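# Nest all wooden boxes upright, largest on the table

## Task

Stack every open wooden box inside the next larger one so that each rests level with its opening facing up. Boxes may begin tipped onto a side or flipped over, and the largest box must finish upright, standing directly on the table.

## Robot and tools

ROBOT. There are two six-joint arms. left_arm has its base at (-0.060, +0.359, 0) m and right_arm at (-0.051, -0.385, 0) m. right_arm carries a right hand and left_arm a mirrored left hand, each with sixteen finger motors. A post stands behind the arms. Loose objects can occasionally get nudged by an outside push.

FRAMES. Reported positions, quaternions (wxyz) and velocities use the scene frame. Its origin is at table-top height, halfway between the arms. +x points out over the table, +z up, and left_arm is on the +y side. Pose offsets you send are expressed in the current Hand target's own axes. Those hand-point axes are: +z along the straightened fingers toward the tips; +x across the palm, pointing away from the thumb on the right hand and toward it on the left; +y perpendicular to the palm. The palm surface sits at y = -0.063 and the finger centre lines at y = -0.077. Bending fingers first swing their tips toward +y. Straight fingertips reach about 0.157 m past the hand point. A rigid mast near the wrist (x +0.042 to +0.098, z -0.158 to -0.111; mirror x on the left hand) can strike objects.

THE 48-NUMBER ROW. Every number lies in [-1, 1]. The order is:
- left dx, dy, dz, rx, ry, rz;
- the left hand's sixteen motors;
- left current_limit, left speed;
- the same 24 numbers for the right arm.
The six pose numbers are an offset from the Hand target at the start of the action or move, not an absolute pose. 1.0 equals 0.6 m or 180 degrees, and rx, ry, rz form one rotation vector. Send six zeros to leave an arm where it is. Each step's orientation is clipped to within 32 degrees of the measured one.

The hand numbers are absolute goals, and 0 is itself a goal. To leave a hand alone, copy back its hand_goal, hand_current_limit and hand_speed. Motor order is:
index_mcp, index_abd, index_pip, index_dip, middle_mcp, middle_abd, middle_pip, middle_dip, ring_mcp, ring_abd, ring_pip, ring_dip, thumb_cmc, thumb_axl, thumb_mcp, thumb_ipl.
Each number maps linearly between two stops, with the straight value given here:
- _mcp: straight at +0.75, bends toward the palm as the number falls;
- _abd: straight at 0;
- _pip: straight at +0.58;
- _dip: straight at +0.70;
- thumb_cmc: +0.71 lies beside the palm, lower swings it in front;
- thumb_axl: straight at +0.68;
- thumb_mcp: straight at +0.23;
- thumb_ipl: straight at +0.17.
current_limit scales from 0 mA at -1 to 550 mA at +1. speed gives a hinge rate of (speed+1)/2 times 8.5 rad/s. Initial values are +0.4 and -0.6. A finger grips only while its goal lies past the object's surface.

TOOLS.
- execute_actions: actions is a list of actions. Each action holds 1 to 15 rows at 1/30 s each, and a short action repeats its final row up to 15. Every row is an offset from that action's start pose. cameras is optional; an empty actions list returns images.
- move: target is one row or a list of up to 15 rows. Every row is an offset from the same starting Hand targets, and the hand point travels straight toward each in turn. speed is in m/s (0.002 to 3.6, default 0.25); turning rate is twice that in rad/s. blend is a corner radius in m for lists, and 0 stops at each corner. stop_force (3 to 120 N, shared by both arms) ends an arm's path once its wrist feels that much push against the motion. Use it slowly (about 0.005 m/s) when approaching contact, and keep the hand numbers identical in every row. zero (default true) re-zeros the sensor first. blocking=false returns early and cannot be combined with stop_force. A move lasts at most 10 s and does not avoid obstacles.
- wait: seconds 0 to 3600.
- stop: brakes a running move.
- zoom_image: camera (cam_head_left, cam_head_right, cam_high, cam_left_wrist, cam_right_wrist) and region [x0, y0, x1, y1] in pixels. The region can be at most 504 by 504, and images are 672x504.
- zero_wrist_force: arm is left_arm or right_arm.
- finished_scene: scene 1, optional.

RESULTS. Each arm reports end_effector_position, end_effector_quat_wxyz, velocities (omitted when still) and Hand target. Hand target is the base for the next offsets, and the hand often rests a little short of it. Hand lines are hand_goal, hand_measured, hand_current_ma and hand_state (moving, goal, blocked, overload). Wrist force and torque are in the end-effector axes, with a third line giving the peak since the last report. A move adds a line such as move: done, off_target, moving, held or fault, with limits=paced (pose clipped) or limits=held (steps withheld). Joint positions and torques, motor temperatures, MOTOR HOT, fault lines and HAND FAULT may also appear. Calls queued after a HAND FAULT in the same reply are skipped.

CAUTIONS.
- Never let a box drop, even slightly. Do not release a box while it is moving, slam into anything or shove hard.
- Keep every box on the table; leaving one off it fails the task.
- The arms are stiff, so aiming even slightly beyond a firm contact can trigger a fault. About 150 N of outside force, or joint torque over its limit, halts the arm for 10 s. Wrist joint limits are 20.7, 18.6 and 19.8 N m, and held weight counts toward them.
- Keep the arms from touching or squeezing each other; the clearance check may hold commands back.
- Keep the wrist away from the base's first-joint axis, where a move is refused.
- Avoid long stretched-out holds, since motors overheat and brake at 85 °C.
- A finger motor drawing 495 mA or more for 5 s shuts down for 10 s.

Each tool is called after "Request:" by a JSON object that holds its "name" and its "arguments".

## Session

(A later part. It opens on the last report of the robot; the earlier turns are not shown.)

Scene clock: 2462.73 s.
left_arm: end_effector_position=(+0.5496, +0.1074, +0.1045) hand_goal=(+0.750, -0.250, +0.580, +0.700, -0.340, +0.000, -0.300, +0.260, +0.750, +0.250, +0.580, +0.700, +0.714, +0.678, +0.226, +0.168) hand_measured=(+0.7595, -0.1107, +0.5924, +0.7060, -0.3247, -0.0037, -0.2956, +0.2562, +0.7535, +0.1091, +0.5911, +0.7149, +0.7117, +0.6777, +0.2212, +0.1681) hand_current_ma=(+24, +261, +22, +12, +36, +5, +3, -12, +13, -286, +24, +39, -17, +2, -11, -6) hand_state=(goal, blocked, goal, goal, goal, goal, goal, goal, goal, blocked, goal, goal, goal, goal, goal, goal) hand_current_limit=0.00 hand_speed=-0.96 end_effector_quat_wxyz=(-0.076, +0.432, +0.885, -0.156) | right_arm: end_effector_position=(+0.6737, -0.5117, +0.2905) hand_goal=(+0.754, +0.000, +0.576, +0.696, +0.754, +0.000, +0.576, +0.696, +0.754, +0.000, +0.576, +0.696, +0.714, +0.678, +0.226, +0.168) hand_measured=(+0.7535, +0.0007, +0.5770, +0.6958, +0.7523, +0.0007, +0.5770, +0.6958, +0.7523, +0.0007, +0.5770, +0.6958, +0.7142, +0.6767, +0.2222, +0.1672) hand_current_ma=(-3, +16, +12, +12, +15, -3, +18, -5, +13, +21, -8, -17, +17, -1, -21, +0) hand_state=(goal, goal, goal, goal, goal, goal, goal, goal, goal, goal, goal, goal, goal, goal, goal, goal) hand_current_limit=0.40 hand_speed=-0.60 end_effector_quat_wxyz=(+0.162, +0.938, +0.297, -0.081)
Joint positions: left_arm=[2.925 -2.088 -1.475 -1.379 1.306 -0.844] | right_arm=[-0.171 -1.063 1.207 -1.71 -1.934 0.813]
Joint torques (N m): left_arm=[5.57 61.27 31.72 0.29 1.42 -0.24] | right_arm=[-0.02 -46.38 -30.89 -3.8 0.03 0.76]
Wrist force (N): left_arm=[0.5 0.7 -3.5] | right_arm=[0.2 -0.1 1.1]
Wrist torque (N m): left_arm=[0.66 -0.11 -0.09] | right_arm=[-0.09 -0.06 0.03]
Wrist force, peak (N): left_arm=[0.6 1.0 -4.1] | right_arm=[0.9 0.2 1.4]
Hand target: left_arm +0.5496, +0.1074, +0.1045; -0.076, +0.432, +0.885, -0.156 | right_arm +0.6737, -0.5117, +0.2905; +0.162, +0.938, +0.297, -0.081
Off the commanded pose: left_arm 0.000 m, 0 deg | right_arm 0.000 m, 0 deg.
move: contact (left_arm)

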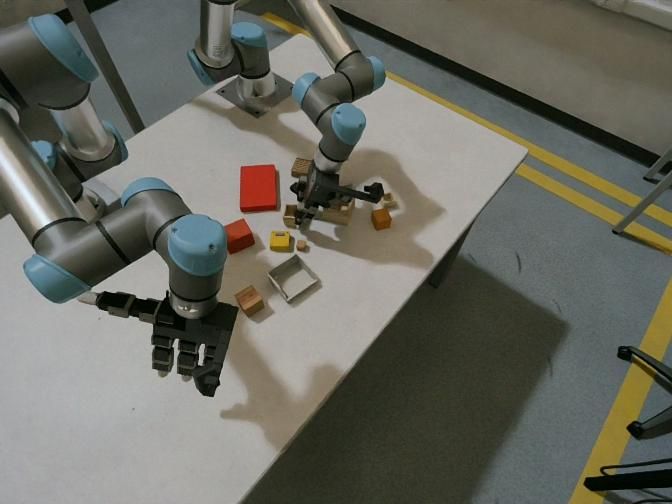

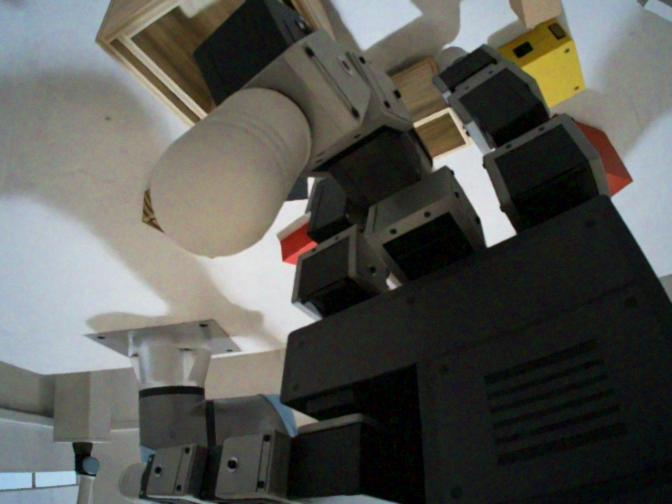

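Request:
{"name": "move", "arguments": {"target": [0,0.0034,0.0094,0,0,0, 0.75,-0.25,0.58,0.70, -0.34,0,-0.30,0.26, 0.75,0.25,0.58,0.70, 0.714,0.678,0.226,0.168, 0.0,-0.96, 0,0,0,0,0,0, 0.754,0,0.576,0.696,0.754,0,0.576,0.696,0.754,0,0.576,0.696,0.714,0.678,0.226,0.168,0.4,-0.6], "speed": 0.006, "stop_force": 4, "cameras": ["cam_high","cam_left_wrist"]}}

Request:
{"name": "zoom_image", "arguments": {"camera": "cam_high", "region": [270, 180, 330, 240]}}

Request:
{"name": "zoom_image", "arguments": {"camera": "cam_left_wrist", "region": [380, 40, 500, 180]}}

Scene clock: 2473.37 s.
left_arm: end_effector_position=(+0.5496, +0.1074, +0.0987) hand_goal=(+0.750, -0.250, +0.580, +0.700, -0.340, +0.000, -0.300, +0.260, +0.750, +0.250, +0.580, +0.700, +0.714, +0.678, +0.226, +0.168) hand_measured=(+0.7679, -0.1092, +0.6039, +0.7149, -0.3247, -0.0023, -0.2956, +0.2562, +0.7547, +0.1091, +0.5924, +0.7162, +0.7117, +0.6767, +0.2212, +0.1672) hand_current_ma=(+40, +267, +48, +25, +47, +1, +4, -13, +17, -284, +29, +28, -10, -16, -12, -9) hand_state=(goal, blocked, blocked, goal, goal, goal, goal, goal, goal, blocked, goal, goal, goal, goal, goal, goal) hand_current_limit=0.00 hand_speed=-0.96 end_effector_quat_wxyz=(-0.076, +0.432, +0.885, -0.156) | right_arm: end_effector_position=(+0.6737, -0.5117, +0.2905) hand_goal=(+0.754, +0.000, +0.576, +0.696, +0.754, +0.000, +0.576, +0.696, +0.754, +0.000, +0.576, +0.696, +0.714, +0.678, +0.226, +0.168) hand_measured=(+0.7535, -0.0008, +0.5770, +0.6958, +0.7535, +0.0007, +0.5770, +0.6958, +0.7535, +0.0007, +0.5770, +0.6958, +0.7154, +0.6777, +0.2222, +0.1672) hand_current_ma=(+7, +7, -22, +14, -7, -3, +11, -2, -1, +8, -20, +6, +28, -1, -27, -2) hand_state=(goal, goal, goal, goal, goal, goal, goal, goal, goal, goal, goal, goal, goal, goal, goal, goal) hand_current_limit=0.40 hand_speed=-0.60 end_effector_quat_wxyz=(+0.162, +0.938, +0.297, -0.081)
Joint positions: left_arm=[2.925 -2.093 -1.482 -1.366 1.306 -0.844] | right_arm=[-0.171 -1.063 1.207 -1.71 -1.934 0.813]
Joint torques (N m): left_arm=[-0.24 31.22 16.31 0.13 1.36 -0.37] | right_arm=[-1.28 -46.45 -30.37 -3.8 0.02 1]
Wrist force (N): left_arm=[1.6 0.6 -8.4] | right_arm=[0.7 0.0 1.1]
Wrist torque (N m): left_arm=[1.12 -0.08 0.03] | right_arm=[-0.08 -0.12 0.07]
Wrist force, peak (N): left_arm=[1.8 0.7 -8.9] | right_arm=[0.8 0.1 1.5]
Hand target: left_arm +0.5496, +0.1074, +0.0988; -0.076, +0.432, +0.885, -0.156 | right_arm +0.6737, -0.5117, +0.2905; +0.162, +0.938, +0.297, -0.081
Off the commanded pose: left_arm 0.000 m, 0 deg | right_arm 0.000 m, 0 deg.
move: contact (left_arm)

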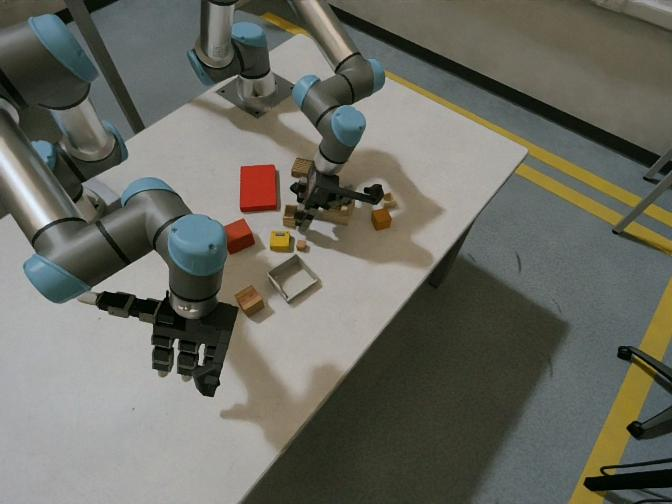

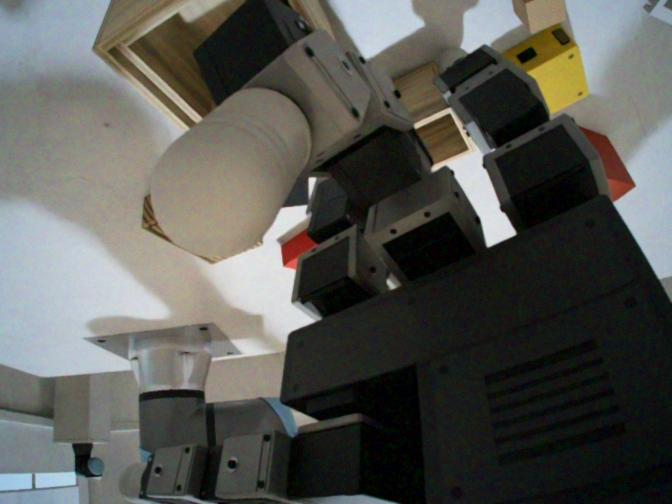

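Scaled by 8.400.

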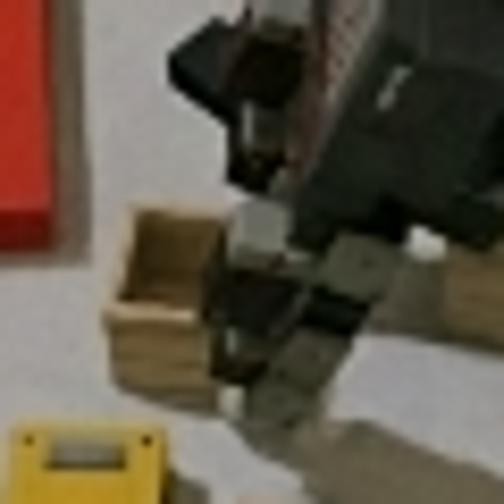

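Scaled by 3.600 from the camera's image (finer frame: 960x720).

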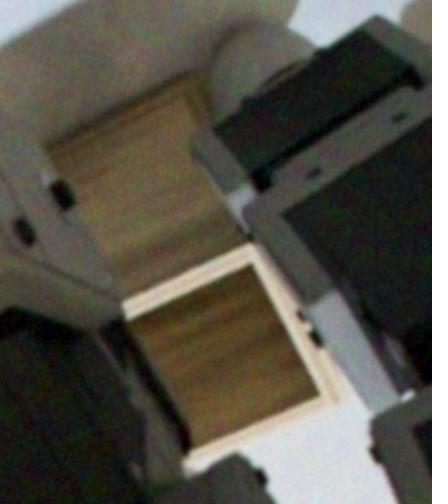

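Request:
{"name": "move", "arguments": {"target": [0,-0.0017,-0.0047,0,0,0, 0.75,-0.25,0.58,0.70, -0.34,0,-0.30,0.26, 0.75,0.25,0.58,0.70, 0.714,0.678,0.226,0.168, 0.0,-0.96, 0,0,0,0,0,0, 0.754,0,0.576,0.696,0.754,0,0.576,0.696,0.754,0,0.576,0.696,0.714,0.678,0.226,0.168,0.4,-0.6], "speed": 0.01}}

Request:
{"name": "move", "arguments": {"target": [0,0,0,0,0,0, 0.75,-0.05,0.58,0.70, -0.34,0,-0.30,0.26, 0.75,0.05,0.58,0.70, 0.714,0.678,0.226,0.168, 0.0,-0.96, 0,0,0,0,0,0, 0.754,0,0.576,0.696,0.754,0,0.576,0.696,0.754,0,0.576,0.696,0.714,0.678,0.226,0.168,0.4,-0.6], "cameras": ["cam_high","cam_left_wrist"]}}

Request:
{"name": "wait", "arguments": {"seconds": 1}}

Scene clock: 2487.80 s.
left_arm: end_effector_position=(+0.5496, +0.1074, +0.1017) hand_goal=(+0.750, -0.250, +0.580, +0.700, -0.340, +0.000, -0.300, +0.260, +0.750, +0.250, +0.580, +0.700, +0.714, +0.678, +0.226, +0.168) hand_measured=(+0.7667, -0.1121, +0.6013, +0.7111, -0.3247, -0.0023, -0.2968, +0.2562, +0.7426, +0.1091, +0.5795, +0.7098, +0.7117, +0.6767, +0.2212, +0.1672) hand_current_ma=(+38, +265, +53, +24, +42, +7, -1, -15, -4, -293, +1, +23, -1, -2, -1, -5) hand_state=(goal, blocked, blocked, goal, goal, goal, goal, goal, goal, blocked, goal, goal, goal, goal, goal, goal) hand_current_limit=0.00 hand_speed=-0.96 end_effector_quat_wxyz=(-0.076, +0.432, +0.885, -0.156) | right_arm: end_effector_position=(+0.6737, -0.5117, +0.2905) hand_goal=(+0.754, +0.000, +0.576, +0.696, +0.754, +0.000, +0.576, +0.696, +0.754, +0.000, +0.576, +0.696, +0.714, +0.678, +0.226, +0.168) hand_measured=(+0.7535, +0.0007, +0.5770, +0.6958, +0.7535, -0.0008, +0.5770, +0.6958, +0.7535, -0.0008, +0.5757, +0.6958, +0.7142, +0.6777, +0.2212, +0.1681) hand_current_ma=(+12, +2, +8, -3, +11, -8, +5, +1, +19, +12, +9, -11, +12, +0, -25, -17) hand_state=(goal, goal, goal, goal, goal, goal, goal, goal, goal, goal, goal, goal, goal, goal, goal, goal) hand_current_limit=0.40 hand_speed=-0.60 end_effector_quat_wxyz=(+0.162, +0.938, +0.297, -0.081)
Joint positions: left_arm=[2.925 -2.09 -1.478 -1.373 1.306 -0.844] | right_arm=[-0.171 -1.063 1.207 -1.71 -1.934 0.813]
Joint torques (N m): left_arm=[1.49 67.38 38.57 0.32 1.31 -0.29] | right_arm=[1.61 -47.4 -31.12 -3.69 0.14 0.83]
Wrist force (N): left_arm=[0.4 0.8 -0.2] | right_arm=[0.8 0.3 1.1]
Wrist torque (N m): left_arm=[0.37 0.00 -0.09] | right_arm=[-0.04 -0.14 0.08]
Wrist force, peak (N): left_arm=[1.6 0.5 -9.2] | right_arm=[1.0 -0.2 1.3]
Hand target: left_arm +0.5496, +0.1074, +0.1018; -0.076, +0.432, +0.885, -0.156 | right_arm +0.6737, -0.5117, +0.2905; +0.162, +0.938, +0.297, -0.081
Off the commanded pose: left_arm 0.000 m, 0 deg | right_arm 0.000 m, 0 deg.
move: done

Scene clock: 2488.30 s.
left_arm: end_effector_position=(+0.5496, +0.1074, +0.1018) hand_goal=(+0.750, -0.050, +0.580, +0.700, -0.340, +0.000, -0.300, +0.260, +0.750, +0.050, +0.580, +0.700, +0.714, +0.678, +0.226, +0.168) hand_measured=(+0.7667, -0.1092, +0.6001, +0.7098, -0.3247, -0.0023, -0.2956, +0.2562, +0.7426, +0.1076, +0.5795, +0.7085, +0.7117, +0.6777, +0.2222, +0.1672) hand_current_ma=(+46, +94, +45, +18, +27, +2, -4, -16, -6, -112, -2, +13, -14, -7, -17, +0) hand_state=(goal, moving, blocked, goal, goal, goal, goal, goal, goal, moving, goal, goal, goal, goal, goal, goal) hand_current_limit=0.00 hand_speed=-0.96 end_effector_quat_wxyz=(-0.076, +0.432, +0.885, -0.156) | right_arm: end_effector_position=(+0.6737, -0.5117, +0.2905) hand_goal=(+0.754, +0.000, +0.576, +0.696, +0.754, +0.000, +0.576, +0.696, +0.754, +0.000, +0.576, +0.696, +0.714, +0.678, +0.226, +0.168) hand_measured=(+0.7535, -0.0008, +0.5770, +0.6958, +0.7535, +0.0007, +0.5770, +0.6971, +0.7535, +0.0007, +0.5770, +0.6958, +0.7142, +0.6777, +0.2222, +0.1672) hand_current_ma=(+0, +20, +6, -4, -6, +9, +19, -1, -18, +9, +5, +14, -1, +11, -4, +11) hand_state=(goal, goal, goal, goal, goal, goal, goal, goal, goal, goal, goal, goal, goal, goal, goal, goal) hand_current_limit=0.40 hand_speed=-0.60 end_effector_quat_wxyz=(+0.162, +0.938, +0.297, -0.081)
Joint positions: left_arm=[2.925 -2.09 -1.478 -1.373 1.306 -0.844] | right_arm=[-0.171 -1.063 1.207 -1.71 -1.934 0.813]
Joint torques (N m): left_arm=[2.3 68.32 38.85 0.76 1.6 -0.31] | right_arm=[0.6 -47.69 -30.76 -3.82 0.15 1.01]
Wrist force (N): left_arm=[0.3 0.9 -0.3] | right_arm=[0.5 0.0 0.8]
Wrist torque (N m): left_arm=[0.39 -0.01 -0.10] | right_arm=[-0.05 -0.09 0.06]
Wrist force, peak (N): left_arm=[0.5 1.0 -0.1] | right_arm=[0.9 0.1 1.0]
Hand target: left_arm +0.5496, +0.1074, +0.1018; -0.076, +0.432, +0.885, -0.156 | right_arm +0.6737, -0.5117, +0.2905; +0.162, +0.938, +0.297, -0.081
Off the commanded pose: left_arm 0.000 m, 0 deg | right_arm 0.000 m, 0 deg.
move: done

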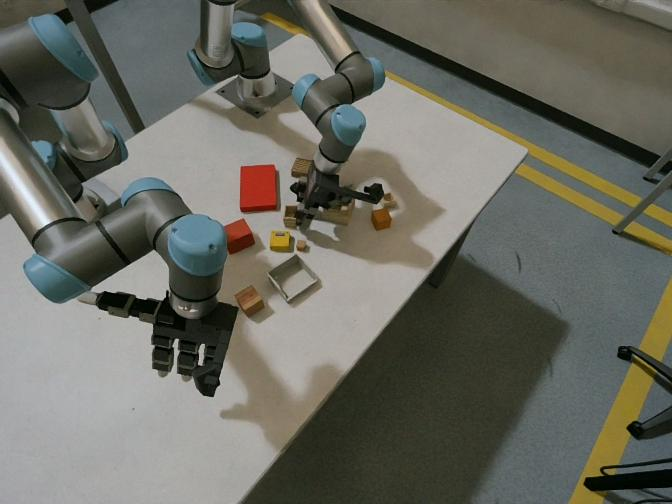

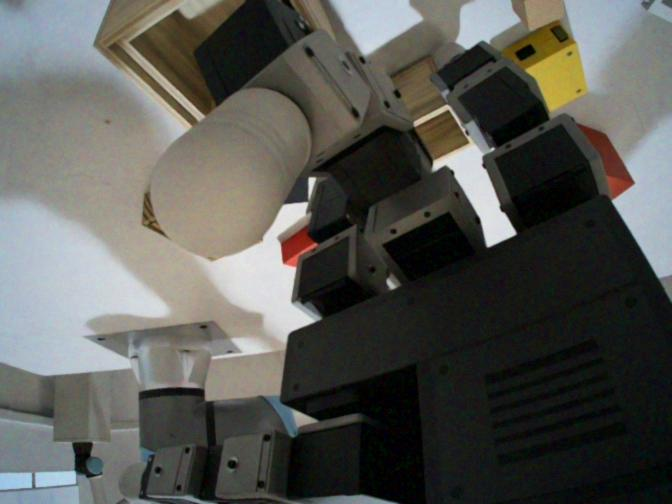

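Scene clock: 2489.30 s.
left_arm: end_effector_position=(+0.5496, +0.1074, +0.1018) hand_goal=(+0.750, -0.050, +0.580, +0.700, -0.340, +0.000, -0.300, +0.260, +0.750, +0.050, +0.580, +0.700, +0.714, +0.678, +0.226, +0.168) hand_measured=(+0.7462, -0.0535, +0.5821, +0.7022, -0.3247, -0.0023, -0.2968, +0.2562, +0.7426, +0.0578, +0.5795, +0.7047, +0.7117, +0.6767, +0.2212, +0.1672) hand_current_ma=(-7, -21, +5, +0, +27, +2, +0, -26, -9, +2, -2, +6, -9, +0, -3, -9) hand_state=(goal, goal, goal, goal, goal, goal, goal, goal, goal, goal, goal, goal, goal, goal, goal, goal) hand_current_limit=0.00 hand_speed=-0.96 end_effector_quat_wxyz=(-0.076, +0.432, +0.885, -0.156) | right_arm: end_effector_position=(+0.6737, -0.5117, +0.2905) hand_goal=(+0.754, +0.000, +0.576, +0.696, +0.754, +0.000, +0.576, +0.696, +0.754, +0.000, +0.576, +0.696, +0.714, +0.678, +0.226, +0.168) hand_measured=(+0.7535, -0.0008, +0.5770, +0.6958, +0.7535, +0.0007, +0.5757, +0.6958, +0.7535, -0.0008, +0.5770, +0.6958, +0.7142, +0.6777, +0.2222, +0.1681) hand_current_ma=(-13, -6, -1, +8, +9, -6, +20, +0, +15, +9, +9, +11, +7, +13, -20, -2) hand_state=(goal, goal, goal, goal, goal, goal, goal, goal, goal, goal, goal, goal, goal, goal, goal, goal) hand_current_limit=0.40 hand_speed=-0.60 end_effector_quat_wxyz=(+0.162, +0.938, +0.297, -0.081)
Joint positions: left_arm=[2.925 -2.09 -1.478 -1.373 1.306 -0.844] | right_arm=[-0.171 -1.063 1.207 -1.71 -1.934 0.813]
Joint torques (N m): left_arm=[2.23 66.3 38.4 0.63 1.66 0.39] | right_arm=[0.93 -46.29 -31.46 -4.04 0.26 0.69]
Wrist force (N): left_arm=[0.5 1.1 -0.1] | right_arm=[0.5 0.2 0.8]
Wrist torque (N m): left_arm=[0.33 -0.05 -0.09] | right_arm=[-0.03 -0.08 0.06]
Wrist force, peak (N): left_arm=[0.5 1.3 0.0] | right_arm=[0.7 0.0 1.5]
Hand target: left_arm +0.5496, +0.1074, +0.1018; -0.076, +0.432, +0.885, -0.156 | right_arm +0.6737, -0.5117, +0.2905; +0.162, +0.938, +0.297, -0.081
Off the commanded pose: left_arm 0.000 m, 0 deg | right_arm 0.000 m, 0 deg.
wait: 1.00 s; at rest by 0.17 s

Request:
{"name": "move", "arguments": {"target": [0,-0.057,-0.1567,0,0,0, 0.75,-0.05,0.58,0.70, -0.34,0,-0.30,0.26, 0.75,0.05,0.58,0.70, 0.714,0.678,0.226,0.168, 0.3,-0.5, 0,0,0,0,0,0, 0.754,0,0.576,0.696,0.754,0,0.576,0.696,0.754,0,0.576,0.696,0.714,0.678,0.226,0.168,0.4,-0.6], "speed": 0.1}}

Request:
{"name": "move", "arguments": {"target": [0,0,-0.05,-0.1111,0,0, 0.75,-0.05,0.58,0.70, 0.75,0,0.58,0.70, -0.34,0,-0.30,0.26, 0.714,0.678,0.226,0.168, 0.3,-0.5, 0,0,0,0,0,0, 0.754,0,0.576,0.696,0.754,0,0.576,0.696,0.754,0,0.576,0.696,0.714,0.678,0.226,0.168,0.4,-0.6], "speed": 0.15, "cameras": ["cam_high","cam_left_wrist","cam_head_left"]}}

Request:
{"name": "zoom_image", "arguments": {"camera": "cam_high", "region": [250, 140, 410, 260]}}

Request:
{"name": "zoom_image", "arguments": {"camera": "cam_head_left", "region": [230, 130, 410, 260]}}

Scene clock: 2517.70 s.
left_arm: end_effector_position=(+0.5496, +0.1073, +0.2018) hand_goal=(+0.750, -0.050, +0.580, +0.700, -0.340, +0.000, -0.300, +0.260, +0.750, +0.050, +0.580, +0.700, +0.714, +0.678, +0.226, +0.168) hand_measured=(+0.7462, -0.0550, +0.5821, +0.7034, -0.3247, -0.0023, -0.2956, +0.2562, +0.7426, +0.0564, +0.5795, +0.7047, +0.7117, +0.6767, +0.2222, +0.1681) hand_current_ma=(-10, -5, +1, +4, +36, +0, -5, -14, -9, +3, -6, -3, -1, -12, -11, -17) hand_state=(goal, goal, goal, goal, goal, goal, goal, goal, goal, goal, goal, goal, goal, goal, goal, goal) hand_current_limit=0.30 hand_speed=-0.50 end_effector_quat_wxyz=(-0.076, +0.432, +0.885, -0.156) | right_arm: end_effector_position=(+0.6737, -0.5117, +0.2905) hand_goal=(+0.754, +0.000, +0.576, +0.696, +0.754, +0.000, +0.576, +0.696, +0.754, +0.000, +0.576, +0.696, +0.714, +0.678, +0.226, +0.168) hand_measured=(+0.7535, +0.0007, +0.5770, +0.6958, +0.7523, +0.0007, +0.5770, +0.6971, +0.7535, +0.0007, +0.5770, +0.6958, +0.7142, +0.6777, +0.2222, +0.1691) hand_current_ma=(+0, +5, +15, +0, +11, -26, -3, -7, +3, +11, +6, +9, +9, -11, -1, +13) hand_state=(goal, goal, goal, goal, goal, goal, goal, goal, goal, goal, goal, goal, goal, goal, goal, goal) hand_current_limit=0.40 hand_speed=-0.60 end_effector_quat_wxyz=(+0.162, +0.938, +0.297, -0.081)
Joint positions: left_arm=[2.925 -2.017 -1.322 -1.602 1.306 -0.844] | right_arm=[-0.171 -1.063 1.207 -1.71 -1.934 0.813]
Joint torques (N m): left_arm=[-4.35 66.13 40.91 0.32 1.02 1.74] | right_arm=[0.01 -46.57 -31.65 -3.65 0.34 0.97]
Wrist force (N): left_arm=[0.3 0.8 -0.2] | right_arm=[0.5 -0.1 1.1]
Wrist torque (N m): left_arm=[0.30 -0.02 -0.09] | right_arm=[-0.10 -0.09 0.05]
Wrist force, peak (N): left_arm=[0.6 1.5 0.8] | right_arm=[0.9 0.1 1.4]
Hand target: left_arm +0.5496, +0.1073, +0.2018; -0.076, +0.432, +0.885, -0.156 | right_arm +0.6737, -0.5117, +0.2905; +0.162, +0.938, +0.297, -0.081
Off the commanded pose: left_arm 0.000 m, 0 deg | right_arm 0.000 m, 0 deg.
move: done

Scene clock: 2519.40 s.
left_arm: end_effector_position=(+0.5577, +0.1136, +0.2300) hand_goal=(+0.750, -0.050, +0.580, +0.700, +0.750, +0.000, +0.580, +0.700, -0.340, +0.000, -0.300, +0.260, +0.714, +0.678, +0.226, +0.168) hand_measured=(+0.7450, -0.0521, +0.5821, +0.6983, +0.7486, -0.0037, +0.5808, +0.6958, -0.3235, +0.0007, -0.2968, +0.2575, +0.7117, +0.6777, +0.2212, +0.1681) hand_current_ma=(-10, -7, +3, -9, -14, -2, +2, -12, +43, -7, +4, -4, -1, -6, -5, -10) hand_state=(goal, goal, goal, goal, goal, goal, goal, goal, goal, goal, goal, goal, goal, goal, goal, goal) hand_current_limit=0.30 hand_speed=-0.50 end_effector_quat_wxyz=(+0.000, +0.438, +0.899, +0.000) | right_arm: end_effector_position=(+0.6737, -0.5117, +0.2905) hand_goal=(+0.754, +0.000, +0.576, +0.696, +0.754, +0.000, +0.576, +0.696, +0.754, +0.000, +0.576, +0.696, +0.714, +0.678, +0.226, +0.168) hand_measured=(+0.7523, -0.0008, +0.5770, +0.6958, +0.7523, +0.0007, +0.5757, +0.6958, +0.7535, +0.0007, +0.5770, +0.6958, +0.7142, +0.6777, +0.2222, +0.1672) hand_current_ma=(+8, +5, +7, -6, -9, -3, +10, -14, -3, -5, -4, -3, +5, +5, -15, -12) hand_state=(goal, goal, goal, goal, goal, goal, goal, goal, goal, goal, goal, goal, goal, goal, goal, goal) hand_current_limit=0.40 hand_speed=-0.60 end_effector_quat_wxyz=(+0.162, +0.938, +0.297, -0.081)
Joint positions: left_arm=[2.835 -1.94 -1.458 -1.314 1.571 -0.965] | right_arm=[-0.171 -1.063 1.207 -1.71 -1.934 0.813]
Joint torques (N m): left_arm=[-10.66 62.03 7.54 4.7 2.7 -2.1] | right_arm=[-0.44 -47.3 -30.41 -3.87 0.14 0.9]
Wrist force (N): left_arm=[0.6 0.6 0.0] | right_arm=[0.6 0.1 0.8]
Wrist torque (N m): left_arm=[0.15 -0.10 0.05] | right_arm=[-0.04 -0.10 0.07]
Wrist force, peak (N): left_arm=[1.7 2.0 0.3] | right_arm=[1.1 0.3 1.1]
Hand target: left_arm +0.5577, +0.1136, +0.2300; +0.000, +0.438, +0.899, +0.000 | right_arm +0.6737, -0.5117, +0.2905; +0.162, +0.938, +0.297, -0.081
Off the commanded pose: left_arm 0.000 m, 0 deg | right_arm 0.000 m, 0 deg.
move: done
Images, in order (width x height): cam_head_left 672x504, cam_high 672x504, cam_left_wrist 672x504.

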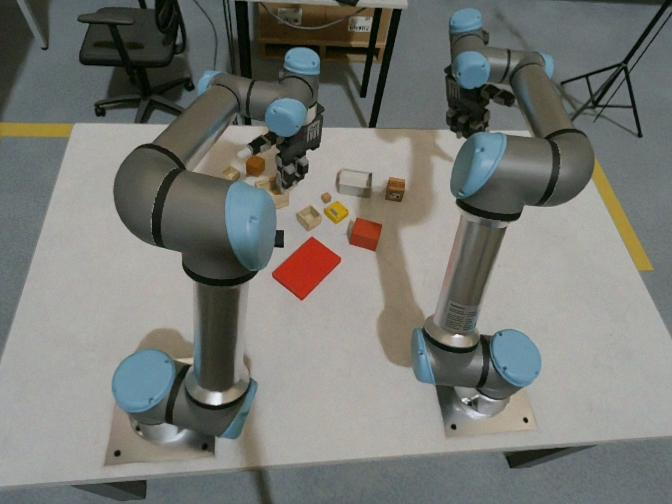

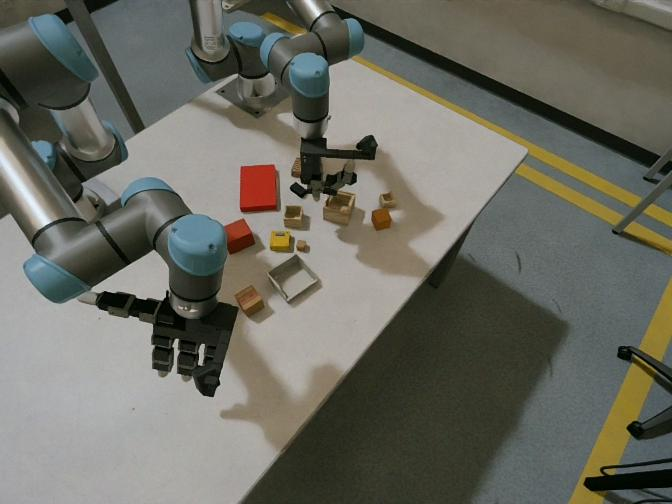

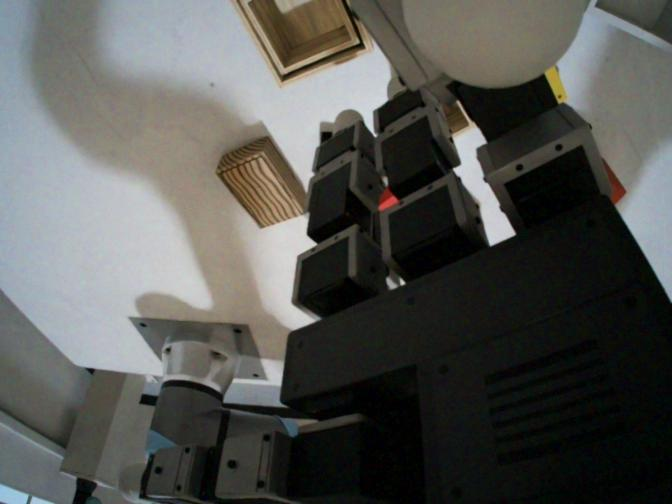

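Scaled by 3.150.

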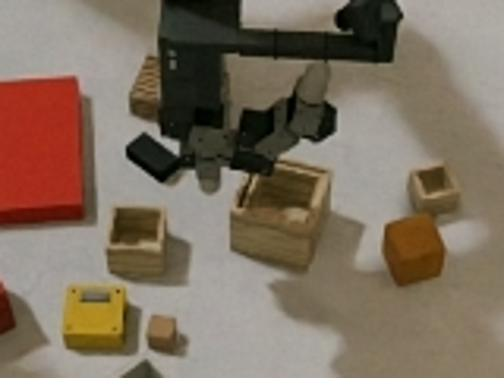

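Scaled by 2.800.

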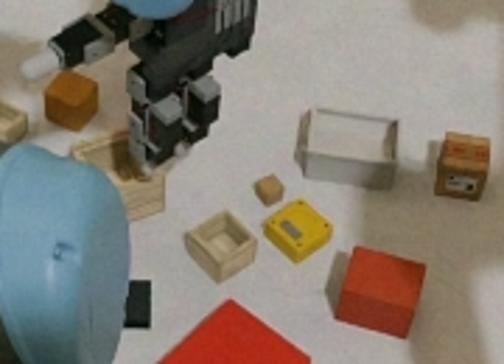

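Request:
{"name": "zoom_image", "arguments": {"camera": "cam_high", "region": [275, 195, 315, 235]}}

Request:
{"name": "zoom_image", "arguments": {"camera": "cam_head_left", "region": [285, 195, 335, 240]}}

Scaled by 12.600.

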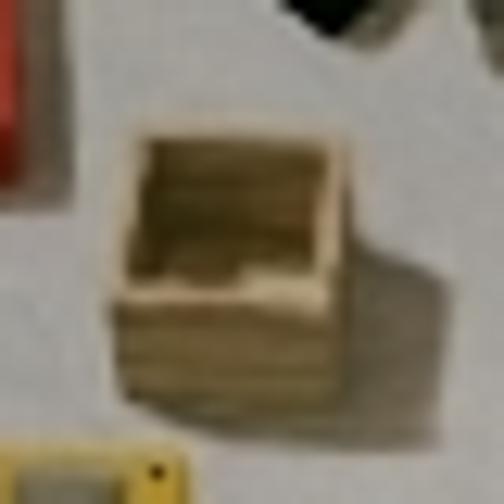

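Scaled by 10.080.

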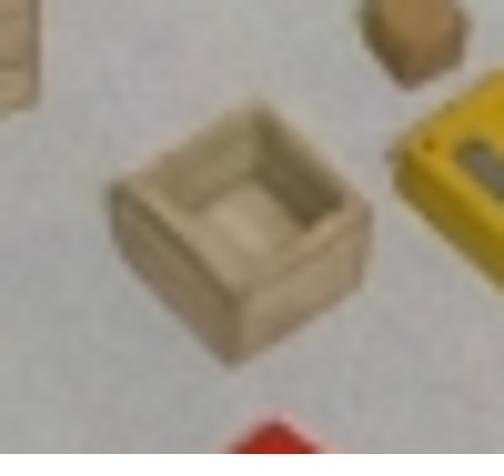

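Request:
{"name": "move", "arguments": {"target": [0.0355,-0.1269,0,0,0,-0.25, 0.75,-0.08,0.58,0.70, -0.34,0,-0.30,0.26, -0.34,0,-0.30,0.26, 0.714,0.678,0.226,0.168, 0.3,-0.5, 0,0,0,0,0,0, 0.754,0,0.576,0.696,0.754,0,0.576,0.696,0.754,0,0.576,0.696,0.714,0.678,0.226,0.168,0.4,-0.6], "speed": 0.15, "cameras": ["cam_high","cam_left_wrist"]}}

Request:
{"name": "zoom_image", "arguments": {"camera": "cam_high", "region": [250, 140, 370, 240]}}

Request:
{"name": "zoom_image", "arguments": {"camera": "cam_left_wrist", "region": [250, 0, 570, 240]}}

Scene clock: 2564.23 s.
left_arm: end_effector_position=(+0.4846, +0.0836, +0.2300) hand_goal=(+0.750, -0.080, +0.580, +0.700, -0.340, +0.000, -0.300, +0.260, -0.340, +0.000, -0.300, +0.260, +0.714, +0.678, +0.226, +0.168) hand_measured=(+0.7450, -0.0755, +0.5821, +0.6996, -0.3247, -0.0037, -0.2968, +0.2588, -0.3235, -0.0008, -0.2968, +0.2588, +0.7167, +0.6777, +0.2212, +0.1672) hand_current_ma=(-8, +6, +2, -15, +36, +0, -3, -13, +45, -5, +9, -7, -5, -8, -10, -3) hand_state=(goal, goal, goal, goal, goal, goal, goal, goal, goal, goal, goal, goal, goal, goal, goal, goal) hand_current_limit=0.30 hand_speed=-0.50 end_effector_quat_wxyz=(+0.000, +0.061, +0.998, +0.000) | right_arm: end_effector_position=(+0.6737, -0.5117, +0.2905) hand_goal=(+0.754, +0.000, +0.576, +0.696, +0.754, +0.000, +0.576, +0.696, +0.754, +0.000, +0.576, +0.696, +0.714, +0.678, +0.226, +0.168) hand_measured=(+0.7535, -0.0008, +0.5770, +0.6958, +0.7523, -0.0008, +0.5770, +0.6958, +0.7535, -0.0008, +0.5757, +0.6958, +0.7142, +0.6777, +0.2222, +0.1672) hand_current_ma=(+10, -6, +8, +1, +6, +3, -4, -6, +8, +17, +13, -6, +13, +17, -16, -1) hand_state=(goal, goal, goal, goal, goal, goal, goal, goal, goal, goal, goal, goal, goal, goal, goal, goal) hand_current_limit=0.40 hand_speed=-0.60 end_effector_quat_wxyz=(+0.162, +0.938, +0.297, -0.081)
Joint positions: left_arm=[2.761 -1.982 -1.399 -1.332 1.571 -1.823] | right_arm=[-0.171 -1.063 1.207 -1.71 -1.934 0.813]
Joint torques (N m): left_arm=[-9.47 22.37 41.34 0.71 2.6 -1.46] | right_arm=[-0.68 -47.15 -31.64 -3.91 0.11 0.93]
Wrist force (N): left_arm=[0.5 0.5 -0.3] | right_arm=[0.6 0.2 1.0]
Wrist torque (N m): left_arm=[0.23 -0.08 0.04] | right_arm=[-0.05 -0.11 0.07]
Wrist force, peak (N): left_arm=[0.9 1.1 -0.2] | right_arm=[0.7 0.1 1.5]
Hand target: left_arm +0.4845, +0.0836, +0.2300; +0.000, +0.061, +0.998, +0.000 | right_arm +0.6737, -0.5117, +0.2905; +0.162, +0.938, +0.297, -0.081
Off the commanded pose: left_arm 0.000 m, 0 deg | right_arm 0.000 m, 0 deg.
move: done

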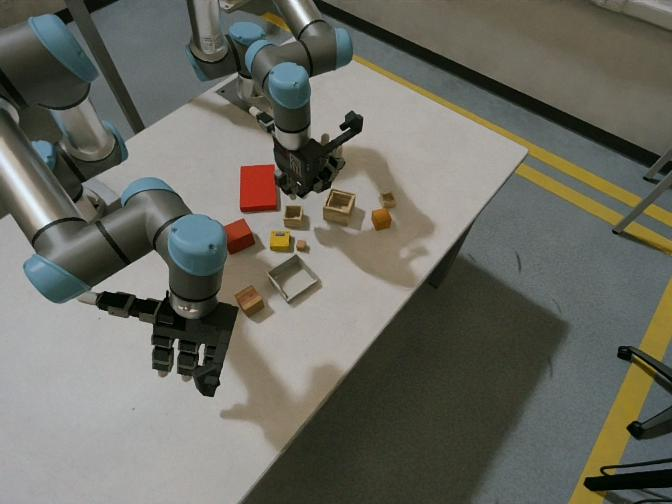

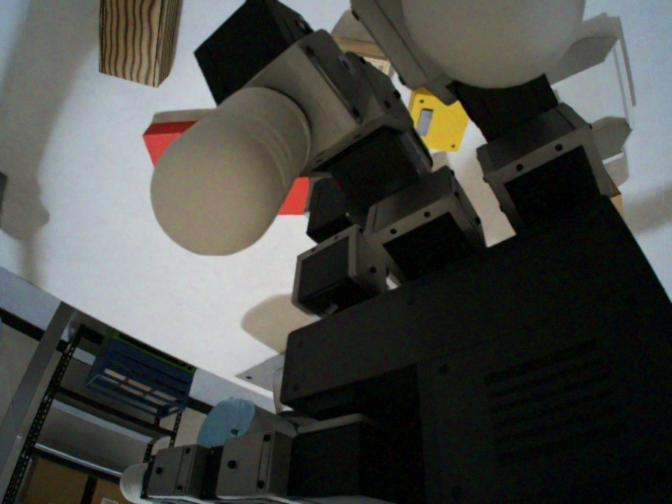

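Scaled by 4.200.

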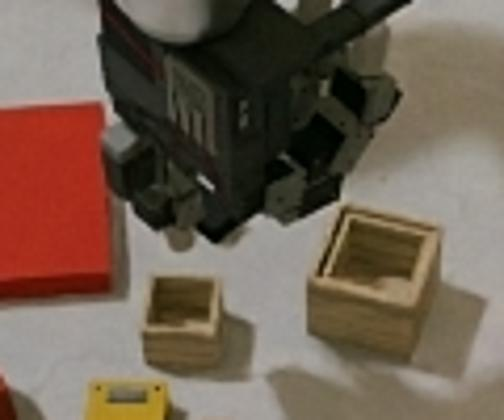

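Scaled by 1.575 from the camera's image (finer frame: 960x720).

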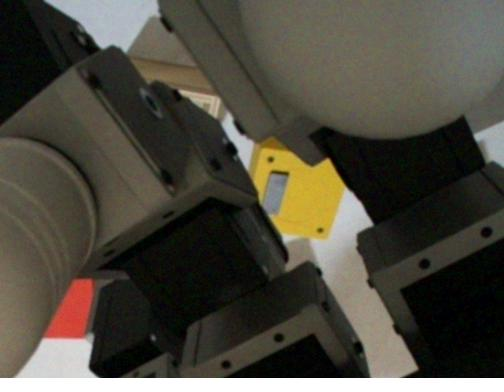

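Request:
{"name": "move", "arguments": {"target": [0,0,0.1,0,0,0, 0.75,-0.08,0.58,0.70, -0.34,0,-0.30,0.26, -0.34,0,-0.30,0.26, 0.714,0.678,0.226,0.168, 0.3,-0.5, 0,0,0,0,0,0, 0.754,0,0.576,0.696,0.754,0,0.576,0.696,0.754,0,0.576,0.696,0.714,0.678,0.226,0.168,0.4,-0.6], "speed": 0.06, "cameras": ["cam_high"]}}

Request:
{"name": "zoom_image", "arguments": {"camera": "cam_high", "region": [270, 180, 330, 240]}}

Scene clock: 2572.47 s.
left_arm: end_effector_position=(+0.4846, +0.0836, +0.1701) hand_goal=(+0.750, -0.080, +0.580, +0.700, -0.340, +0.000, -0.300, +0.260, -0.340, +0.000, -0.300, +0.260, +0.714, +0.678, +0.226, +0.168) hand_measured=(+0.7462, -0.0740, +0.5821, +0.6983, -0.3235, -0.0052, -0.2968, +0.2588, -0.3235, -0.0008, -0.2956, +0.2588, +0.7167, +0.6777, +0.2212, +0.1681) hand_current_ma=(+2, +4, +5, -10, +31, -5, -6, -15, +36, -8, +8, +1, -5, -9, -14, -8) hand_state=(goal, goal, goal, goal, goal, goal, goal, goal, goal, goal, goal, goal, goal, goal, goal, goal) hand_current_limit=0.30 hand_speed=-0.50 end_effector_quat_wxyz=(+0.000, +0.061, +0.998, +0.000) | right_arm: end_effector_position=(+0.6737, -0.5117, +0.2905) hand_goal=(+0.754, +0.000, +0.576, +0.696, +0.754, +0.000, +0.576, +0.696, +0.754, +0.000, +0.576, +0.696, +0.714, +0.678, +0.226, +0.168) hand_measured=(+0.7535, +0.0007, +0.5770, +0.6958, +0.7523, -0.0008, +0.5757, +0.6971, +0.7535, +0.0007, +0.5770, +0.6958, +0.7142, +0.6767, +0.2222, +0.1681) hand_current_ma=(+0, +11, +3, -4, +8, -8, +22, -10, +2, +7, -3, +13, +3, +16, -15, -5) hand_state=(goal, goal, goal, goal, goal, goal, goal, goal, goal, goal, goal, goal, goal, goal, goal, goal) hand_current_limit=0.40 hand_speed=-0.60 end_effector_quat_wxyz=(+0.162, +0.938, +0.297, -0.081)
Joint positions: left_arm=[2.761 -2.025 -1.496 -1.192 1.571 -1.823] | right_arm=[-0.171 -1.063 1.207 -1.71 -1.934 0.813]
Joint torques (N m): left_arm=[5.93 22.48 4.88 4.62 0.95 1.22] | right_arm=[-0.61 -47.07 -29.15 -3.9 0.09 0.79]
Wrist force (N): left_arm=[0.6 0.2 -0.2] | right_arm=[0.6 0.2 1.0]
Wrist torque (N m): left_arm=[0.19 -0.08 0.05] | right_arm=[-0.04 -0.11 0.08]
Wrist force, peak (N): left_arm=[0.6 0.7 -1.1] | right_arm=[0.7 0.1 1.4]
Hand target: left_arm +0.4846, +0.0836, +0.1700; +0.000, +0.061, +0.998, +0.000 | right_arm +0.6737, -0.5117, +0.2905; +0.162, +0.938, +0.297, -0.081
Off the commanded pose: left_arm 0.000 m, 0 deg | right_arm 0.000 m, 0 deg.
move: done

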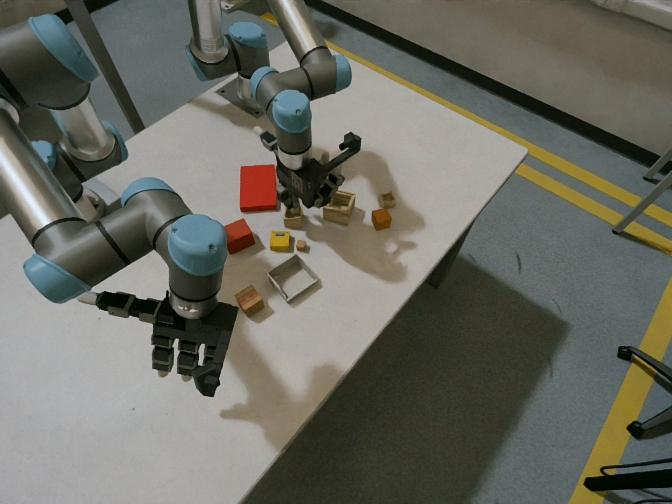

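Scaled by 8.400.

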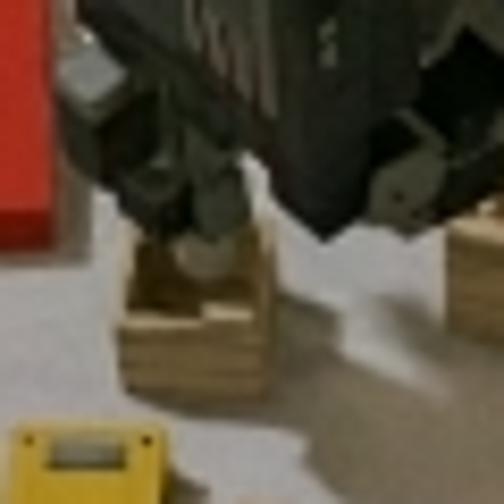

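Request:
{"name": "move", "arguments": {"target": [0,0,0.0508,0,0,0, 0.75,-0.08,0.58,0.70, -0.34,0,-0.30,0.26, -0.34,0,-0.30,0.26, 0.714,0.678,0.226,0.168, 0.3,-0.5, 0,0,0,0,0,0, 0.754,0,0.576,0.696,0.754,0,0.576,0.696,0.754,0,0.576,0.696,0.714,0.678,0.226,0.168,0.4,-0.6], "speed": 0.02, "stop_force": 3, "cameras": ["cam_high"]}}

Request:
{"name": "zoom_image", "arguments": {"camera": "cam_high", "region": [270, 180, 330, 240]}}

Scene clock: 2583.87 s.
left_arm: end_effector_position=(+0.4846, +0.0836, +0.1395) hand_goal=(+0.750, -0.080, +0.580, +0.700, -0.340, +0.000, -0.300, +0.260, -0.340, +0.000, -0.300, +0.260, +0.714, +0.678, +0.226, +0.168) hand_measured=(+0.7462, -0.0755, +0.5821, +0.6983, -0.3247, -0.0037, -0.2968, +0.2588, -0.3235, -0.0008, -0.2968, +0.2588, +0.7167, +0.6777, +0.2222, +0.1672) hand_current_ma=(-11, -7, -1, -18, +35, +1, -8, -7, +35, -2, +4, +3, +2, -3, -13, -3) hand_state=(goal, goal, goal, goal, goal, goal, goal, goal, goal, goal, goal, goal, goal, goal, goal, goal) hand_current_limit=0.30 hand_speed=-0.50 end_effector_quat_wxyz=(+0.000, +0.061, +0.998, +0.000) | right_arm: end_effector_position=(+0.6737, -0.5117, +0.2905) hand_goal=(+0.754, +0.000, +0.576, +0.696, +0.754, +0.000, +0.576, +0.696, +0.754, +0.000, +0.576, +0.696, +0.714, +0.678, +0.226, +0.168) hand_measured=(+0.7535, -0.0008, +0.5770, +0.6958, +0.7523, +0.0007, +0.5757, +0.6958, +0.7535, -0.0008, +0.5770, +0.6958, +0.7142, +0.6767, +0.2222, +0.1681) hand_current_ma=(+4, +13, -12, +1, -3, -5, +15, -2, -10, +4, -2, +21, +6, -4, -28, -4) hand_state=(goal, goal, goal, goal, goal, goal, goal, goal, goal, goal, goal, goal, goal, goal, goal, goal) hand_current_limit=0.40 hand_speed=-0.60 end_effector_quat_wxyz=(+0.162, +0.938, +0.297, -0.081)
Joint positions: left_arm=[2.761 -2.054 -1.536 -1.122 1.571 -1.823] | right_arm=[-0.171 -1.063 1.207 -1.71 -1.934 0.813]
Joint torques (N m): left_arm=[4.23 21.95 5.52 4.67 0.68 1.62] | right_arm=[-0.03 -47.38 -31.98 -3.89 0.12 0.83]
Wrist force (N): left_arm=[0.8 0.4 -0.1] | right_arm=[0.5 0.1 1.2]
Wrist torque (N m): left_arm=[0.20 -0.11 0.09] | right_arm=[-0.06 -0.10 0.06]
Wrist force, peak (N): left_arm=[1.2 0.7 0.0] | right_arm=[0.8 0.0 1.5]
Hand target: left_arm +0.4846, +0.0836, +0.1395; +0.000, +0.061, +0.998, +0.000 | right_arm +0.6737, -0.5117, +0.2905; +0.162, +0.938, +0.297, -0.081
Off the commanded pose: left_arm 0.000 m, 0 deg | right_arm 0.000 m, 0 deg.
move: done

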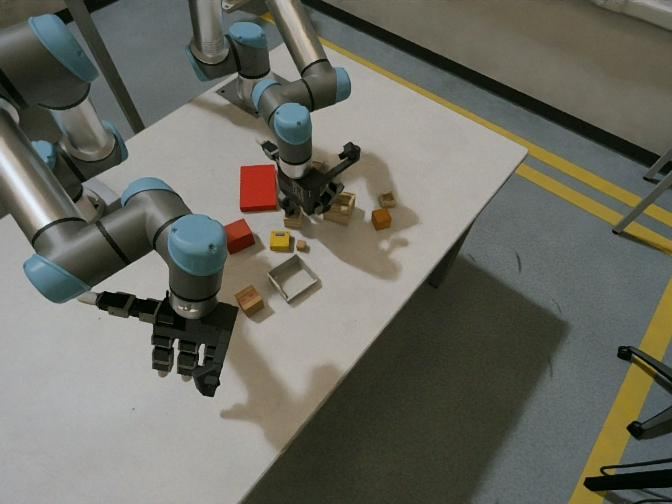

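Scaled by 8.400.

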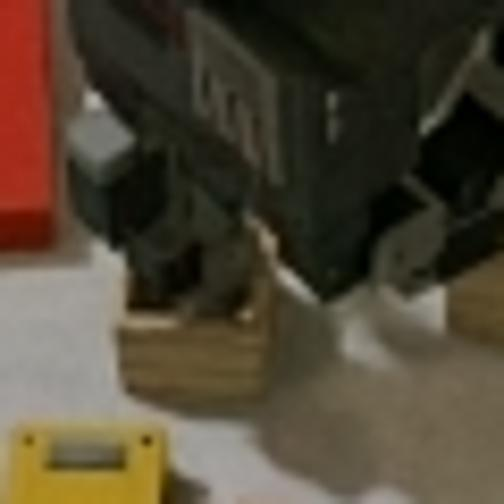

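Request:
{"name": "move", "arguments": {"target": [[-0.01473,0.01473,0,0,0,0, 0.75,-0.08,0.58,0.70, -0.34,0,-0.30,0.26, -0.34,0,-0.30,0.26, 0.714,0.678,0.226,0.168, 0.3,-0.5, 0,0,0,0,0,0, 0.754,0,0.576,0.696,0.754,0,0.576,0.696,0.754,0,0.576,0.696,0.714,0.678,0.226,0.168,0.4,-0.6],[-0.00118,0.00118,0,0,0,0, 0.75,-0.08,0.58,0.70, -0.34,0,-0.30,0.26, -0.34,0,-0.30,0.26, 0.714,0.678,0.226,0.168, 0.3,-0.5, 0,0,0,0,0,0, 0.754,0,0.576,0.696,0.754,0,0.576,0.696,0.754,0,0.576,0.696,0.714,0.678,0.226,0.168,0.4,-0.6],[0.0171,0.01943,0,0,0,0, 0.75,-0.08,0.58,0.70, -0.34,0,-0.30,0.26, -0.34,0,-0.30,0.26, 0.714,0.678,0.226,0.168, 0.3,-0.5, 0,0,0,0,0,0, 0.754,0,0.576,0.696,0.754,0,0.576,0.696,0.754,0,0.576,0.696,0.714,0.678,0.226,0.168,0.4,-0.6],[0.00355,0.00588,0,0,0,0, 0.75,-0.08,0.58,0.70, -0.34,0,-0.30,0.26, -0.34,0,-0.30,0.26, 0.714,0.678,0.226,0.168, 0.3,-0.5, 0,0,0,0,0,0, 0.754,0,0.576,0.696,0.754,0,0.576,0.696,0.754,0,0.576,0.696,0.714,0.678,0.226,0.168,0.4,-0.6]], "speed": 0.02, "cameras": ["cam_high"]}}

Request:
{"name": "zoom_image", "arguments": {"camera": "cam_high", "region": [270, 180, 330, 240]}}

Scene clock: 2610.03 s.
left_arm: end_effector_position=(+0.4829, +0.0874, +0.1395) hand_goal=(+0.750, -0.080, +0.580, +0.700, -0.340, +0.000, -0.300, +0.260, -0.340, +0.000, -0.300, +0.260, +0.714, +0.678, +0.226, +0.168) hand_measured=(+0.7462, -0.0740, +0.5795, +0.7034, -0.3235, -0.0037, -0.2968, +0.2588, -0.3247, +0.0007, -0.2968, +0.2588, +0.7142, +0.6767, +0.2222, +0.1672) hand_current_ma=(-9, -2, +0, +2, +45, -7, -7, -12, +45, -6, -1, -3, -6, -8, -13, -3) hand_state=(goal, goal, goal, goal, goal, goal, goal, goal, goal, goal, goal, goal, goal, goal, goal, goal) hand_current_limit=0.30 hand_speed=-0.50 end_effector_quat_wxyz=(+0.000, +0.061, +0.998, +0.000) | right_arm: end_effector_position=(+0.6737, -0.5117, +0.2905) hand_goal=(+0.754, +0.000, +0.576, +0.696, +0.754, +0.000, +0.576, +0.696, +0.754, +0.000, +0.576, +0.696, +0.714, +0.678, +0.226, +0.168) hand_measured=(+0.7535, +0.0007, +0.5770, +0.6958, +0.7535, +0.0007, +0.5757, +0.6958, +0.7535, -0.0008, +0.5757, +0.6958, +0.7142, +0.6767, +0.2222, +0.1672) hand_current_ma=(-11, +7, +2, +7, +10, -4, +5, -14, +8, +3, +0, -1, +11, +1, -8, -5) hand_state=(goal, goal, goal, goal, goal, goal, goal, goal, goal, goal, goal, goal, goal, goal, goal, goal) hand_current_limit=0.40 hand_speed=-0.60 end_effector_quat_wxyz=(+0.162, +0.938, +0.297, -0.081)
Joint positions: left_arm=[2.766 -2.046 -1.548 -1.118 1.571 -1.819] | right_arm=[-0.171 -1.063 1.207 -1.71 -1.934 0.813]
Joint torques (N m): left_arm=[-9.54 21.58 38.8 0.79 1.46 -1.71] | right_arm=[-0.73 -47.07 -32 -3.94 0.22 0.86]
Wrist force (N): left_arm=[0.8 0.3 -0.1] | right_arm=[0.6 0.2 1.0]
Wrist torque (N m): left_arm=[0.19 -0.11 0.08] | right_arm=[-0.04 -0.10 0.07]
Wrist force, peak (N): left_arm=[0.5 1.3 -0.1] | right_arm=[1.0 -0.1 1.3]
Hand target: left_arm +0.4829, +0.0874, +0.1395; +0.000, +0.061, +0.998, +0.000 | right_arm +0.6737, -0.5117, +0.2905; +0.162, +0.938, +0.297, -0.081
Off the commanded pose: left_arm 0.000 m, 0 deg | right_arm 0.000 m, 0 deg.
move: done

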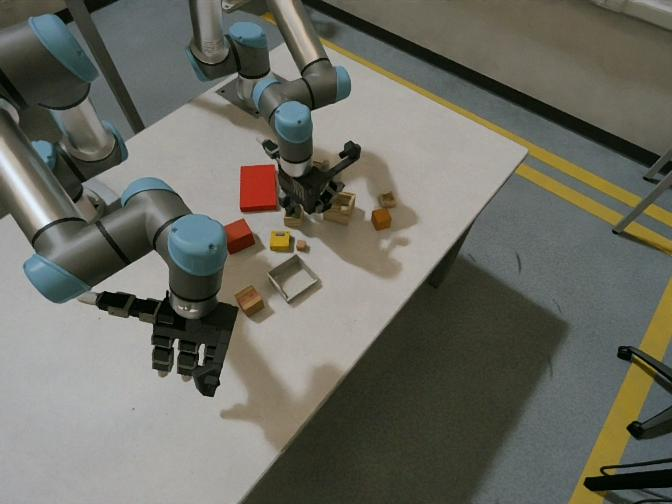

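Scaled by 8.400.

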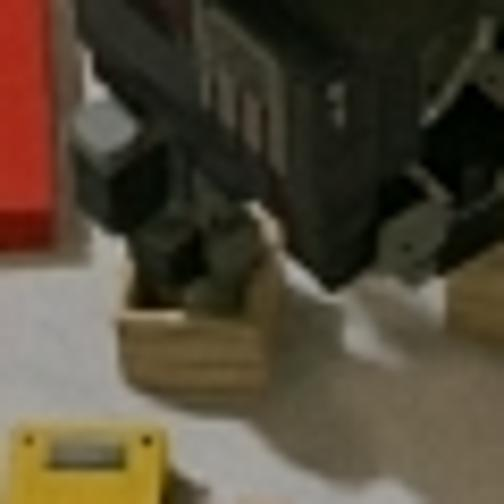

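Request:
{"name": "move", "arguments": {"target": [-0.0183,0.0183,0,0,0,0, 0.75,-0.08,0.58,0.70, -0.34,0,-0.30,0.26, -0.34,0,-0.30,0.26, 0.714,0.678,0.226,0.168, 0.3,-0.5, 0,0,0,0,0,0, 0.754,0,0.576,0.696,0.754,0,0.576,0.696,0.754,0,0.576,0.696,0.714,0.678,0.226,0.168,0.4,-0.6], "speed": 0.02, "cameras": ["cam_high"]}}

Request:
{"name": "zoom_image", "arguments": {"camera": "cam_high", "region": [270, 180, 330, 240]}}

Scene clock: 2620.80 s.
left_arm: end_effector_position=(+0.4950, +0.0969, +0.1395) hand_goal=(+0.750, -0.080, +0.580, +0.700, -0.340, +0.000, -0.300, +0.260, -0.340, +0.000, -0.300, +0.260, +0.714, +0.678, +0.226, +0.168) hand_measured=(+0.7462, -0.0755, +0.5847, +0.7034, -0.3235, -0.0052, -0.2968, +0.2588, -0.3235, -0.0008, -0.2968, +0.2588, +0.7142, +0.6777, +0.2222, +0.1681) hand_current_ma=(-10, -4, +9, +4, +39, +5, -7, -16, +40, -3, +3, +2, +3, -13, -8, -6) hand_state=(goal, goal, goal, goal, goal, goal, goal, goal, goal, goal, goal, goal, goal, goal, goal, goal) hand_current_limit=0.30 hand_speed=-0.50 end_effector_quat_wxyz=(+0.000, +0.061, +0.998, +0.000) | right_arm: end_effector_position=(+0.6737, -0.5117, +0.2905) hand_goal=(+0.754, +0.000, +0.576, +0.696, +0.754, +0.000, +0.576, +0.696, +0.754, +0.000, +0.576, +0.696, +0.714, +0.678, +0.226, +0.168) hand_measured=(+0.7535, -0.0008, +0.5770, +0.6958, +0.7535, -0.0008, +0.5757, +0.6958, +0.7535, -0.0008, +0.5770, +0.6958, +0.7142, +0.6767, +0.2222, +0.1672) hand_current_ma=(-1, -3, -5, +14, -1, +2, +15, -3, +14, +9, -23, +8, +13, +2, -17, +0) hand_state=(goal, goal, goal, goal, goal, goal, goal, goal, goal, goal, goal, goal, goal, goal, goal, goal) hand_current_limit=0.40 hand_speed=-0.60 end_effector_quat_wxyz=(+0.162, +0.938, +0.297, -0.081)
Joint positions: left_arm=[2.786 -2.058 -1.53 -1.124 1.571 -1.799] | right_arm=[-0.171 -1.063 1.207 -1.71 -1.934 0.813]
Joint torques (N m): left_arm=[7.34 20.99 41.57 0.84 2.29 1.89] | right_arm=[-0.5 -46.33 -31.88 -3.75 0.07 0.71]
Wrist force (N): left_arm=[0.9 0.7 -0.2] | right_arm=[0.6 0.1 1.1]
Wrist torque (N m): left_arm=[0.25 -0.11 -0.01] | right_arm=[-0.06 -0.11 0.08]
Wrist force, peak (N): left_arm=[1.2 0.6 -0.5] | right_arm=[1.0 0.1 1.4]
Hand target: left_arm +0.4951, +0.0969, +0.1395; +0.000, +0.061, +0.998, +0.000 | right_arm +0.6737, -0.5117, +0.2905; +0.162, +0.938, +0.297, -0.081
Off the commanded pose: left_arm 0.000 m, 0 deg | right_arm 0.000 m, 0 deg.
move: done

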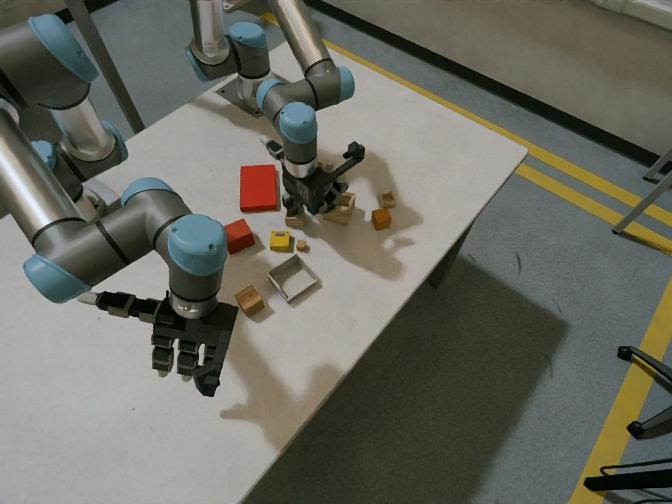

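Scaled by 8.400.

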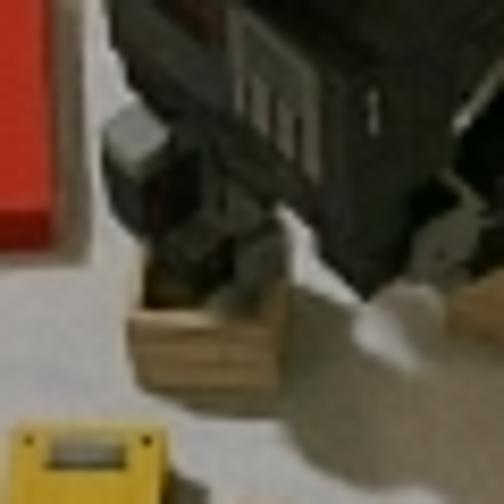

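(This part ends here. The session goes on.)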